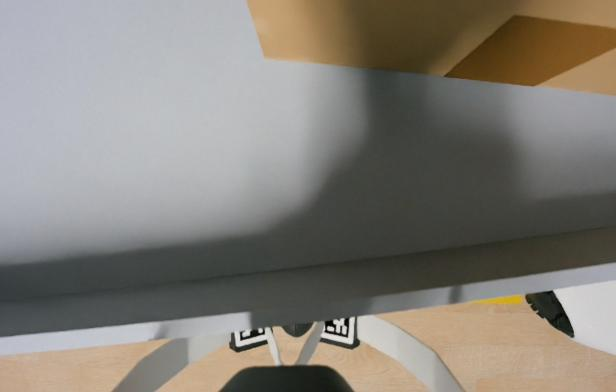

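Emit:
move(
  r1={"base": {"strafe_m": 0.05}},
  blocking=false,
  cameras=[],
)

Emit:
wait(
  seconds=1.5,
  cameras=[],
)

Emit:
move(
  r1={"joints": {"lift_m": 1.17}, "pace": "fast"},
  blocking=false,
  cameras=[],
)

Emit:
wait(
  seconds=2,
  cameras=["r1_wrist_camera"],
)

Emit:
move(
  r1={"joints": {"arm_m": 0.1}, "pace": "fast"},
  blocking=false,
  cameras=[],
)

Emit:
wait(
  seconds=2,
  cameras=["r1_wrist_camera", "r1_head_right_camera"],
)

Scene clock: 831.87 s.
move: r1 moving
r1.base_odometry: x=+0.154 y=+2.197 heading=-2.351
r1.turned_by_wheels: +0.000
r1.turned_by_imu: +0.000
r1.base_tilt: forward=-1.6 right=+1.2
r1.lidar_m: 0.62 2.51 2.27 1.52 0.57 0.40 0.39 0.42 0.61 1.80 0.46 0.33
r1.base_status: strafe_m moving
r1.joint_positions: lift_m=+0.880 arm_m=+0.549 wrist_yaw_rad=+0.001 wrist_pitch_rad=+1.568 wrist_roll_rad=+1.568 gripper_m=-0.019
r1.joint_status: not commanded
r1.measured_speeds: translate_m=-0.001 strafe_m=+0.106 rotate_rad=+0.006 lift_m=+0.000 arm_m=+0.000 wrist_yaw_rad=+0.000 wrist_pitch_rad=+0.000 wrist_roll_rad=+0.000
r1.motor_effort: lift_m=+13(13) arm_m=+4(4) wheel_0=-5(10) wheel_1=+1(10) wheel_2=+1(3)
r1.servo_current: wrist_yaw_rad=33(65) wrist_pitch_rad=46(46) wrist_roll_rad=46(65) gripper_m=59(59)
r1.hand_pose: x=+0.7204 y=-0.0874 z=+0.7703 quat_wxyz=(+0.502, +0.500, +0.500, -0.498) (m; r1's base frame)
r1.wrist_depth_mm: 198 198 197 197 197 198 - / 197 197 198 198 198 198 198 / 197 198 197 198 197 198 198 / 197 198 198 198 197 198 778 / 197 - - 991 976 991 778 / 991 991 991 198 181 991 820 / 991 976 179 184 162 976 976
r2: as last shown
r2.base_tilt: forward=-0.7 right=+0.0
r2.lidar_m: 0.40 0.39 3.55 4.34 4.73 2.18 1.39 1.24 1.25 1.20 1.05 0.97
r2.servo_current: wrist_yaw_rad=46(59) wrist_pitch_rad=39(46) wrist_roll_rad=46(52) gripper_m=104(117)
r2.contact_limits: translate_m 0.8
r2.wrist_depth_mm: - - 240 163 242 244 245 / - - 242 164 244 246 246 / - - 243 166 246 246 248 / - - 245 165 247 248 249 / - - 246 168 248 249 252 / - - 185 167 181 250 252 / - - 248 - 251 252 253
pictures: none
No camera images: "cameras" was empty.

Scene clock: 832.50 s.
earlier move: r1 done
r1.base_odometry: x=+0.166 y=+2.186 heading=-2.351
r1.turned_by_wheels: +0.000
r1.turned_by_imu: +0.000
r1.base_tilt: forward=-1.5 right=+1.3
r1.lidar_m: 0.62 2.49 2.30 1.47 0.57 0.41 0.39 0.42 0.58 1.82 0.44 0.35
r1.base_status: done
r1.joint_positions: lift_m=+0.880 arm_m=+0.549 wrist_yaw_rad=+0.001 wrist_pitch_rad=+1.568 wrist_roll_rad=+1.568 gripper_m=-0.019
r1.joint_status: not commanded
r1.measured_speeds: all 0
r1.motor_effort: lift_m=+12(13) arm_m=+4(4) wheel_0=-1(10) wheel_1=+1(10) wheel_2=+1(3)
r1.servo_current: wrist_yaw_rad=39(72) wrist_pitch_rad=39(46) wrist_roll_rad=39(65) gripper_m=52(59)
r1.hand_pose: x=+0.7204 y=-0.0874 z=+0.7703 quat_wxyz=(+0.502, +0.500, +0.500, -0.498) (m; r1's base frame)
r1.wrist_depth_mm: 196 197 197 198 198 198 198 / 198 198 197 197 197 197 197 / 197 197 196 197 198 198 477 / 198 203 976 991 976 991 917 / 960 991 991 976 991 1008 778 / 976 991 991 199 991 976 820 / 976 1008 179 184 162 991 976
r2.base_odometry: x=-2.512 y=+0.234 heading=-2.893
r2.turned_by_wheels: +0.000
r2.turned_by_imu: +0.000
r2.base_tilt: forward=-0.6 right=+0.0
r2.lidar_m: 0.41 0.41 3.52 4.36 4.73 2.18 1.38 1.22 1.26 1.20 1.07 0.97
r2.base_status: not commanded
r2.joint_positions: lift_m=+0.800 arm_m=+0.000 wrist_yaw_rad=+0.803 wrist_pitch_rad=+0.001 wrist_roll_rad=+0.000 gripper_m=-0.029
r2.joint_status: not commanded
r2.measured_speeds: all 0
r2.motor_effort: lift_m=+20(21) arm_m=-4(4) wheel_0=+4(4) wheel_1=-8(9) wheel_2=+13(14)
r2.servo_current: wrist_yaw_rad=52(59) wrist_pitch_rad=39(46) wrist_roll_rad=46(59) gripper_m=117(117)
r2.contact_limits: translate_m 0.8
r2.hand_pose: x=+0.4342 y=+0.1467 z=+0.9777 quat_wxyz=(+0.921, +0.000, +0.000, +0.391) (m; r2's base frame)
r2.wrist_depth_mm: - - 239 163 241 244 245 / - - 242 164 244 244 247 / - - 242 166 246 246 248 / - - 244 165 247 249 250 / - - 246 168 249 250 250 / - - 183 167 181 250 251 / - - 249 - 251 253 254
wait: 0.63 of 1.5 s (r1 has come to rest)
pictures: none
No camera images: "cameras" was empty.

Scene clock: 833.00 s.
move: r1 moving
r1.base_odometry: x=+0.166 y=+2.186 heading=-2.351
r1.turned_by_wheels: +0.000
r1.turned_by_imu: +0.000
r1.base_tilt: forward=-1.6 right=+1.3
r1.lidar_m: 0.66 2.48 2.29 1.50 0.57 0.41 0.39 0.41 0.63 1.82 0.46 0.36
r1.base_status: not commanded
r1.joint_positions: lift_m=+0.943 arm_m=+0.549 wrist_yaw_rad=+0.001 wrist_pitch_rad=+1.568 wrist_roll_rad=+1.568 gripper_m=-0.019
r1.joint_status: lift_m moving
r1.measured_speeds: translate_m=+0.000 strafe_m=+0.000 rotate_rad=+0.000 lift_m=+0.244 arm_m=+0.000 wrist_yaw_rad=+0.000 wrist_pitch_rad=+0.000 wrist_roll_rad=+0.000
r1.motor_effort: lift_m=+24(27) arm_m=+4(4) wheel_0=-1(1) wheel_1=+1(2) wheel_2=+1(1)
r1.servo_current: wrist_yaw_rad=39(65) wrist_pitch_rad=39(46) wrist_roll_rad=52(59) gripper_m=59(59)
r1.hand_pose: x=+0.7204 y=-0.0874 z=+0.8327 quat_wxyz=(+0.502, +0.500, +0.500, -0.498) (m; r1's base frame)
r1.wrist_depth_mm: 251 251 250 251 252 244 239 / 250 251 251 252 251 251 252 / 251 251 251 252 251 251 251 / 252 251 1025 1025 1060 1042 891 / 1060 1042 1025 1042 1042 1042 831 / 1042 1042 1042 198 1042 1025 854 / 1042 1042 179 183 162 1025 1042
r2: as last shown
r2.lidar_m: 0.41 0.38 3.54 4.32 4.74 2.15 1.39 1.23 1.26 1.19 1.06 0.98
r2.motor_effort: lift_m=+21(21) arm_m=-4(4) wheel_0=+4(4) wheel_1=-8(9) wheel_2=+13(13)
r2.servo_current: wrist_yaw_rad=52(59) wrist_pitch_rad=33(46) wrist_roll_rad=39(59) gripper_m=104(117)
r2.contact_limits: translate_m 0.8
r2.wrist_depth_mm: - - 239 163 242 244 246 / - - 242 164 244 245 246 / - - 242 166 246 247 248 / - - 244 165 247 249 248 / - - 244 168 248 249 251 / - - 184 167 180 251 252 / - - 248 - 250 251 254
pictures: none
No camera images: "cameras" was empty.

Scene clock: 834.30 s.
earlier move: r1 done
r1.base_odometry: x=+0.166 y=+2.186 heading=-2.351
r1.turned_by_wheels: +0.000
r1.turned_by_imu: +0.000
r1.base_tilt: forward=-1.5 right=+1.2
r1.lidar_m: 0.64 2.50 2.28 1.49 0.56 0.42 0.38 0.42 0.62 1.84 0.43 0.37
r1.base_status: not commanded
r1.joint_positions: lift_m=+1.170 arm_m=+0.549 wrist_yaw_rad=+0.001 wrist_pitch_rad=+1.568 wrist_roll_rad=+1.568 gripper_m=-0.019
r1.joint_status: all done
r1.measured_speeds: all 0
r1.motor_effort: lift_m=+24(28) arm_m=+4(4) wheel_0=-1(1) wheel_1=+1(2) wheel_2=+1(1)
r1.servo_current: wrist_yaw_rad=46(65) wrist_pitch_rad=39(46) wrist_roll_rad=65(65) gripper_m=52(59)
r1.hand_pose: x=+0.7204 y=-0.0874 z=+1.0594 quat_wxyz=(+0.502, +0.500, +0.500, -0.498) (m; r1's base frame)
r1.wrist_depth_mm: 1255 488 484 270 255 252 239 / 1255 484 488 436 373 349 484 / 1281 484 484 484 488 484 480 / 1255 484 488 1281 1281 1255 1060 / 1255 1281 1281 1281 1255 1078 1042 / 1255 1255 1229 199 1308 1281 1078 / 1255 1281 179 184 162 1281 1308
r2.base_odometry: x=-2.512 y=+0.234 heading=-2.893
r2.turned_by_wheels: +0.000
r2.turned_by_imu: +0.000
r2.base_tilt: forward=-0.6 right=+0.1
r2.lidar_m: 0.41 0.39 3.55 4.32 4.73 2.15 1.36 1.23 1.26 1.18 1.06 0.98
r2.base_status: not commanded
r2.joint_positions: lift_m=+0.800 arm_m=+0.000 wrist_yaw_rad=+0.803 wrist_pitch_rad=+0.001 wrist_roll_rad=+0.000 gripper_m=-0.029
r2.joint_status: not commanded
r2.measured_speeds: all 0
r2.motor_effort: lift_m=+21(21) arm_m=-4(4) wheel_0=+4(4) wheel_1=-8(9) wheel_2=+13(13)
r2.servo_current: wrist_yaw_rad=52(65) wrist_pitch_rad=39(46) wrist_roll_rad=59(59) gripper_m=111(117)
r2.contact_limits: translate_m 0.8
r2.hand_pose: x=+0.4342 y=+0.1467 z=+0.9777 quat_wxyz=(+0.921, +0.000, +0.000, +0.391) (m; r2's base frame)
r2.wrist_depth_mm: - - 240 163 242 245 246 / - - 240 164 245 246 246 / - - 242 165 245 247 248 / - - 244 165 247 248 249 / - - 246 168 248 249 251 / - - 184 167 180 251 253 / - - 248 - 251 251 253
wait: 1.30 of 2 s (r1 has come to rest)
pictures: r1_wrist_camera
Images, in order (width x height): r1_wrist_camera 616x392.

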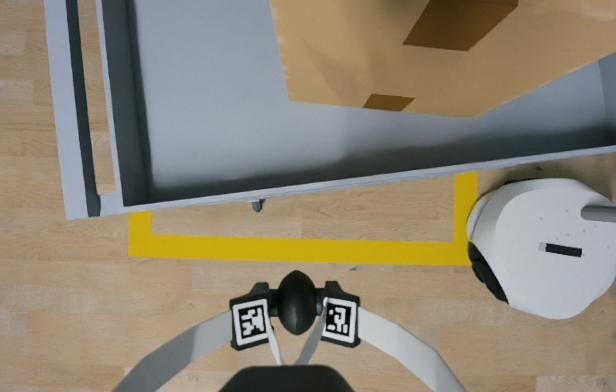

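Scene clock: 834.80 s.
move: r1 moving
r1.base_odometry: x=+0.166 y=+2.186 heading=-2.351
r1.turned_by_wheels: +0.000
r1.turned_by_imu: +0.000
r1.base_tilt: forward=-1.6 right=+1.3
r1.lidar_m: 0.63 2.49 2.28 1.49 0.57 0.40 0.38 0.41 0.62 1.80 0.44 0.35
r1.base_status: not commanded
r1.joint_positions: lift_m=+1.170 arm_m=+0.472 wrist_yaw_rad=+0.001 wrist_pitch_rad=+1.568 wrist_roll_rad=+1.568 gripper_m=-0.019
r1.joint_status: arm_m moving
r1.measured_speeds: translate_m=+0.000 strafe_m=+0.000 rotate_rad=+0.000 lift_m=+0.000 arm_m=-0.293 wrist_yaw_rad=+0.000 wrist_pitch_rad=+0.000 wrist_roll_rad=+0.000
r1.motor_effort: lift_m=+24(24) arm_m=-6(7) wheel_0=-1(1) wheel_1=+2(2) wheel_2=+1(1)
r1.servo_current: wrist_yaw_rad=46(59) wrist_pitch_rad=39(46) wrist_roll_rad=52(65) gripper_m=52(52)
r1.hand_pose: x=+0.6442 y=-0.0874 z=+1.0594 quat_wxyz=(+0.502, +0.500, +0.500, -0.498) (m; r1's base frame)
r1.wrist_depth_mm: - 484 264 253 241 232 436 / - 488 484 382 355 480 473 / - 488 488 484 484 484 488 / 439 484 1255 1281 1255 1098 1060 / 1255 1255 1255 1281 1281 1042 1060 / 1255 1281 1255 198 1281 1281 1255 / 1229 1255 179 183 161 1255 1281
r2: as last shown
r2.lidar_m: 0.38 0.41 3.53 4.35 4.73 2.15 1.36 1.23 1.25 1.18 1.08 0.97
r2.motor_effort: lift_m=+21(21) arm_m=-4(4) wheel_0=+4(4) wheel_1=-9(9) wheel_2=+13(13)
r2.servo_current: wrist_yaw_rad=52(52) wrist_pitch_rad=39(46) wrist_roll_rad=33(59) gripper_m=111(117)
r2.contact_limits: translate_m 0.8
r2.wrist_depth_mm: - - 240 163 243 244 246 / - - 241 164 244 245 247 / - - 243 165 245 246 247 / - - 244 165 248 248 249 / - - 246 168 248 250 251 / - - 184 167 180 251 252 / - - 247 - 250 252 252
pictures: none
No camera images: "cameras" was empty.

Scene clock: 836.30 s.
earlier move: r1 done
r1.base_odometry: x=+0.166 y=+2.186 heading=-2.351
r1.turned_by_wheels: +0.000
r1.turned_by_imu: +0.000
r1.base_tilt: forward=-1.6 right=+1.2
r1.lidar_m: 0.61 2.48 2.28 1.49 0.55 0.41 0.37 0.42 0.64 1.83 0.45 0.36
r1.base_status: not commanded
r1.joint_positions: lift_m=+1.170 arm_m=+0.100 wrist_yaw_rad=+0.001 wrist_pitch_rad=+1.568 wrist_roll_rad=+1.568 gripper_m=-0.019
r1.joint_status: all done
r1.measured_speeds: all 0
r1.motor_effort: lift_m=+24(24) arm_m=-4(7) wheel_0=+0(1) wheel_1=+1(2) wheel_2=+1(1)
r1.servo_current: wrist_yaw_rad=52(65) wrist_pitch_rad=46(46) wrist_roll_rad=52(65) gripper_m=59(59)
r1.hand_pose: x=+0.2718 y=-0.0874 z=+1.0594 quat_wxyz=(+0.502, +0.500, +0.500, -0.498) (m; r1's base frame)
r1.wrist_depth_mm: 382 480 484 1308 1255 1281 - / 370 484 488 1281 1281 1281 - / 477 484 488 1281 1281 1281 - / 809 1281 1255 1255 1060 1281 469 / 1255 1255 1281 1255 1042 1308 - / 1281 1281 1281 199 1042 1255 - / 1281 1255 179 183 162 1255 -
r2.base_odometry: x=-2.512 y=+0.234 heading=-2.893
r2.turned_by_wheels: +0.000
r2.turned_by_imu: +0.000
r2.base_tilt: forward=-0.6 right=+0.0
r2.lidar_m: 0.40 0.40 3.52 4.33 4.74 2.16 1.38 1.23 1.26 1.19 1.06 1.00
r2.base_status: not commanded
r2.joint_positions: lift_m=+0.800 arm_m=+0.000 wrist_yaw_rad=+0.803 wrist_pitch_rad=+0.001 wrist_roll_rad=+0.000 gripper_m=-0.029
r2.joint_status: not commanded
r2.measured_speeds: all 0
r2.motor_effort: lift_m=+21(21) arm_m=-4(4) wheel_0=+4(4) wheel_1=-8(9) wheel_2=+13(13)
r2.servo_current: wrist_yaw_rad=33(59) wrist_pitch_rad=39(52) wrist_roll_rad=52(59) gripper_m=111(117)
r2.contact_limits: translate_m 0.8
r2.hand_pose: x=+0.4342 y=+0.1467 z=+0.9777 quat_wxyz=(+0.921, +0.000, +0.000, +0.391) (m; r2's base frame)
r2.wrist_depth_mm: - - 240 163 242 244 245 / - - 242 164 244 245 246 / - - 242 166 246 247 248 / - - 244 165 247 248 249 / - - 246 168 248 250 250 / - - 184 167 181 252 252 / - - 248 - 250 251 253
wait: 1.50 of 2 s (r1 has come to rest)
pictures: r1_head_right_camera, r1_wrist_camera
Images, in order (width x height): r1_head_right_camera 420x672, r1_wrist_camera 616x392.

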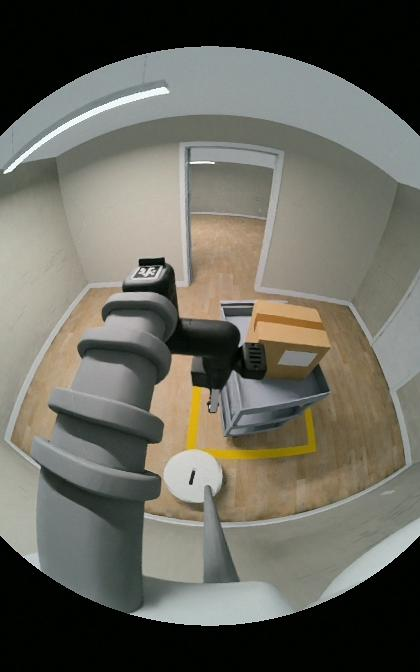

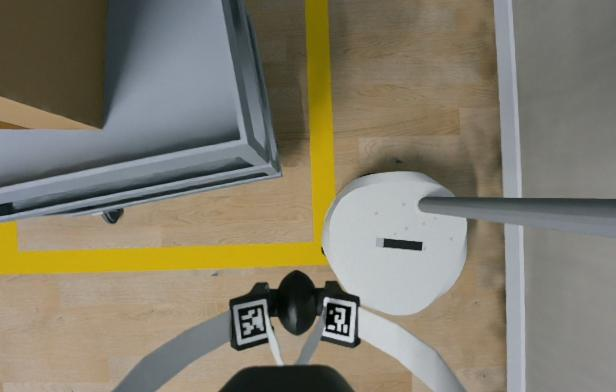

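Emit:
zoom_image(
  camera="r1_head_right_camera",
  region=[170, 280, 350, 480],
)

Scaled by 2.520 from the camera's 420x672 image, which has a finer 600x960 frame.

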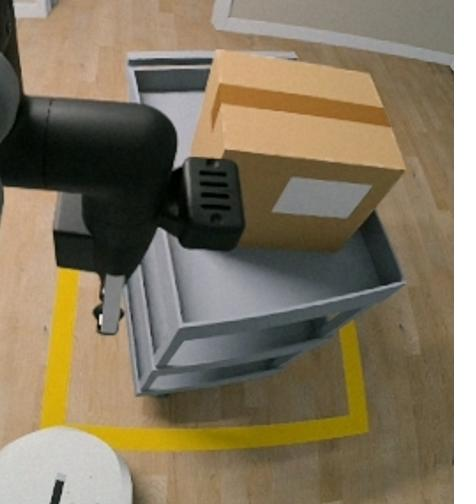

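Emit:
move(
  r1={"base": {"strafe_m": -0.4}, "joints": {"arm_m": 0.0}},
  blocking=false,
  cameras=[],
)

Emit:
wait(
  seconds=3,
  cameras=["r1_head_camera", "r1_head_left_camera", "r1_wrist_camera"],
)

Scene clock: 854.73 s.
move: r1 moving
r1.base_odometry: x=+0.140 y=+2.211 heading=-2.351
r1.turned_by_wheels: +0.000
r1.turned_by_imu: +0.000
r1.base_tilt: forward=-1.6 right=+1.3
r1.lidar_m: 0.52 2.48 2.31 1.48 0.55 0.42 0.39 0.41 0.62 1.82 0.48 0.35
r1.base_status: strafe_m moving
r1.joint_positions: lift_m=+1.170 arm_m=+0.049 wrist_yaw_rad=+0.001 wrist_pitch_rad=+1.568 wrist_roll_rad=+1.568 gripper_m=-0.019
r1.joint_status: arm_m moving
r1.measured_speeds: translate_m=+0.000 strafe_m=-0.140 rotate_rad=-0.002 lift_m=+0.000 arm_m=-0.195 wrist_yaw_rad=+0.000 wrist_pitch_rad=+0.000 wrist_roll_rad=+0.000
r1.motor_effort: lift_m=+24(24) arm_m=-5(6) wheel_0=+9(10) wheel_1=-8(10) wheel_2=+0(1)
r1.servo_current: wrist_yaw_rad=46(59) wrist_pitch_rad=39(46) wrist_roll_rad=52(59) gripper_m=52(65)
r1.hand_pose: x=+0.2210 y=-0.0874 z=+1.0594 quat_wxyz=(+0.502, +0.500, +0.500, -0.498) (m; r1's base frame)
r1.wrist_depth_mm: 410 484 488 1255 1255 1281 - / 430 488 488 1281 1255 1281 - / 480 480 484 1308 1255 1308 - / 488 1160 1281 1255 1060 1255 - / 1255 1281 1255 1078 1078 1255 404 / 1308 1281 1281 198 1060 1281 - / 1281 1281 179 183 162 - -
r2: as last shown
r2.base_tilt: forward=-0.6 right=+0.1
r2.lidar_m: 0.38 0.41 3.53 4.34 4.71 2.17 1.37 1.24 1.23 1.19 1.05 0.96
r2.servo_current: wrist_yaw_rad=52(52) wrist_pitch_rad=39(46) wrist_roll_rad=46(52) gripper_m=104(117)
r2.contact_limits: translate_m 0.8
r2.wrist_depth_mm: - - 239 163 242 244 245 / - - 242 164 244 246 247 / - - 243 165 246 247 248 / - - 244 164 247 248 248 / - - 245 168 249 250 250 / - - 184 167 180 251 251 / - - 247 - 251 252 253
pictures: none
No camera images: "cameras" was empty.

Scene clock: 856.90 s.
earlier move: r1 done
r1.base_odometry: x=-0.119 y=+2.467 heading=-2.351
r1.turned_by_wheels: +0.000
r1.turned_by_imu: -0.003
r1.base_tilt: forward=-1.6 right=+1.3
r1.lidar_m: 0.31 0.31 2.69 1.54 0.58 0.42 0.39 0.43 0.63 1.83 2.20 0.33
r1.base_status: done
r1.joint_positions: lift_m=+1.170 arm_m=+0.000 wrist_yaw_rad=+0.001 wrist_pitch_rad=+1.568 wrist_roll_rad=+1.568 gripper_m=-0.019
r1.joint_status: all done
r1.measured_speeds: all 0
r1.motor_effort: lift_m=+24(24) arm_m=-4(6) wheel_0=+2(11) wheel_1=-1(11) wheel_2=+0(2)
r1.servo_current: wrist_yaw_rad=39(65) wrist_pitch_rad=39(46) wrist_roll_rad=39(65) gripper_m=52(65)
r1.hand_pose: x=+0.1718 y=-0.0874 z=+1.0594 quat_wxyz=(+0.502, +0.500, +0.500, -0.498) (m; r1's base frame)
r1.wrist_depth_mm: 1255 1281 1281 1255 1308 1255 - / 1255 1281 1308 1255 1281 1281 - / 477 477 1281 1281 1255 1281 - / 484 484 1255 1255 1060 591 353 / 480 480 1255 1060 1060 1281 338 / 484 484 182 198 1078 1336 - / 484 484 172 179 162 - -
r2.base_odometry: x=-2.512 y=+0.234 heading=-2.893
r2.turned_by_wheels: +0.000
r2.turned_by_imu: +0.000
r2.base_tilt: forward=-0.7 right=+0.1
r2.lidar_m: 0.40 0.40 3.51 4.35 4.73 2.17 1.37 1.24 1.24 1.18 1.06 0.97
r2.base_status: not commanded
r2.joint_positions: lift_m=+0.800 arm_m=+0.000 wrist_yaw_rad=+0.803 wrist_pitch_rad=+0.001 wrist_roll_rad=+0.000 gripper_m=-0.029
r2.joint_status: not commanded
r2.measured_speeds: all 0
r2.motor_effort: lift_m=+21(21) arm_m=-4(4) wheel_0=+4(5) wheel_1=-8(9) wheel_2=+13(14)
r2.servo_current: wrist_yaw_rad=46(59) wrist_pitch_rad=39(46) wrist_roll_rad=39(65) gripper_m=111(117)
r2.contact_limits: translate_m 0.8
r2.hand_pose: x=+0.4342 y=+0.1467 z=+0.9777 quat_wxyz=(+0.921, +0.000, +0.000, +0.391) (m; r2's base frame)
r2.wrist_depth_mm: - - 240 163 243 244 245 / - - 242 164 245 245 246 / - - 242 166 246 247 248 / - - 244 165 247 249 249 / - - 246 168 248 248 251 / - - 184 167 181 250 251 / - - 247 - 251 252 253
wait: 2.17 of 3 s (r1 has come to rest)
pictures: r1_head_camera, r1_head_left_camera, r1_wrist_camera
Images, in order (width x height): r1_head_camera 420x560, r1_head_left_camera 420x672, r1_wrist_camera 616x392.

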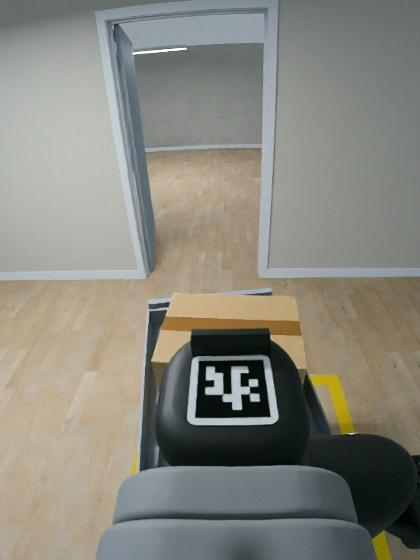

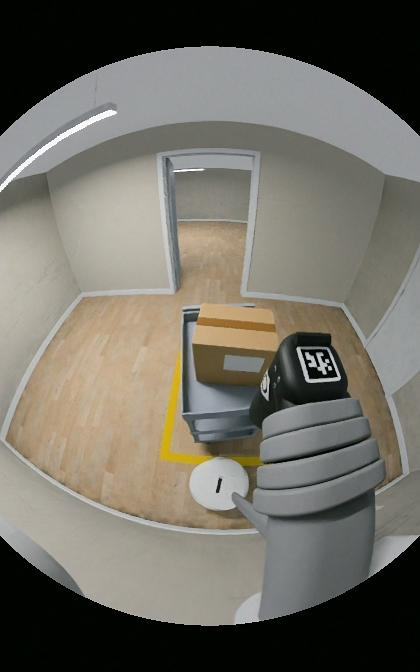

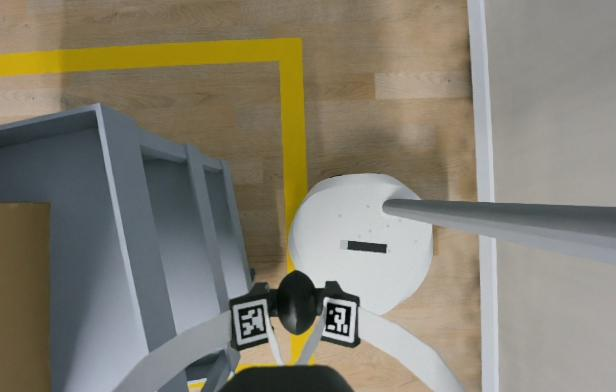

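Emit:
wait(
  seconds=0,
  cameras=["r2_head_camera", "r2_wrist_camera"],
)

Scene clock: 862.57 s.
r1.base_odometry: x=-0.119 y=+2.467 heading=-2.351
r1.turned_by_wheels: +0.000
r1.turned_by_imu: +0.000
r1.base_tilt: forward=-1.6 right=+1.3
r1.lidar_m: 0.30 0.32 2.70 1.53 0.56 0.42 0.38 0.43 0.63 1.85 2.17 0.33
r1.base_status: done
r1.joint_positions: lift_m=+1.170 arm_m=+0.000 wrist_yaw_rad=+0.001 wrist_pitch_rad=+1.568 wrist_roll_rad=+1.568 gripper_m=-0.019
r1.joint_status: all done
r1.measured_speeds: all 0
r1.motor_effort: lift_m=+24(24) arm_m=-4(6) wheel_0=+1(11) wheel_1=-1(11) wheel_2=+0(2)
r1.servo_current: wrist_yaw_rad=46(65) wrist_pitch_rad=46(46) wrist_roll_rad=52(65) gripper_m=59(65)
r1.hand_pose: x=+0.1718 y=-0.0874 z=+1.0594 quat_wxyz=(+0.502, +0.500, +0.500, -0.498) (m; r1's base frame)
r1.wrist_depth_mm: 1255 1255 1255 1281 1281 1281 - / 1255 1281 1281 1281 1281 1281 - / 484 477 1255 1281 1255 1281 - / 484 484 1281 1255 1078 603 355 / 480 484 1281 1078 1060 1308 336 / 480 488 183 199 1060 1255 - / 480 480 172 180 162 - -
r2.base_odometry: x=-2.512 y=+0.234 heading=-2.893
r2.turned_by_wheels: +0.000
r2.turned_by_imu: +0.000
r2.base_tilt: forward=-0.7 right=+0.1
r2.lidar_m: 0.42 0.37 3.54 4.32 4.75 2.16 1.38 1.23 1.27 1.19 1.06 0.97
r2.base_status: not commanded
r2.joint_positions: lift_m=+0.800 arm_m=+0.000 wrist_yaw_rad=+0.803 wrist_pitch_rad=+0.001 wrist_roll_rad=+0.000 gripper_m=-0.029
r2.joint_status: not commanded
r2.measured_speeds: all 0
r2.motor_effort: lift_m=+20(21) arm_m=-4(4) wheel_0=+4(5) wheel_1=-8(9) wheel_2=+13(14)
r2.servo_current: wrist_yaw_rad=39(59) wrist_pitch_rad=39(46) wrist_roll_rad=52(65) gripper_m=104(117)
r2.contact_limits: translate_m 0.8
r2.hand_pose: x=+0.4342 y=+0.1467 z=+0.9777 quat_wxyz=(+0.921, +0.000, +0.000, +0.391) (m; r2's base frame)
r2.wrist_depth_mm: - - 240 163 242 245 245 / - - 243 164 244 246 246 / - - 243 166 246 248 247 / - - 245 165 246 247 249 / - - 245 168 249 250 251 / - - 184 167 180 251 252 / - - 248 - 251 251 254
pictures: r2_head_camera, r2_wrist_camera
Images, in order (width x height): r2_head_camera 420x560, r2_wrist_camera 616x392.

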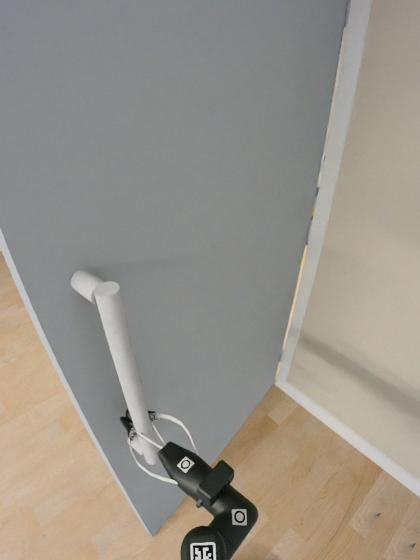

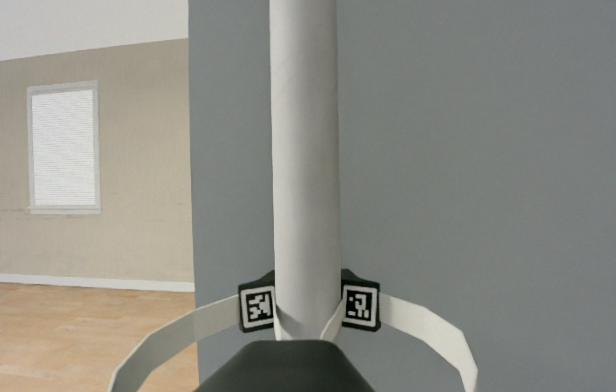

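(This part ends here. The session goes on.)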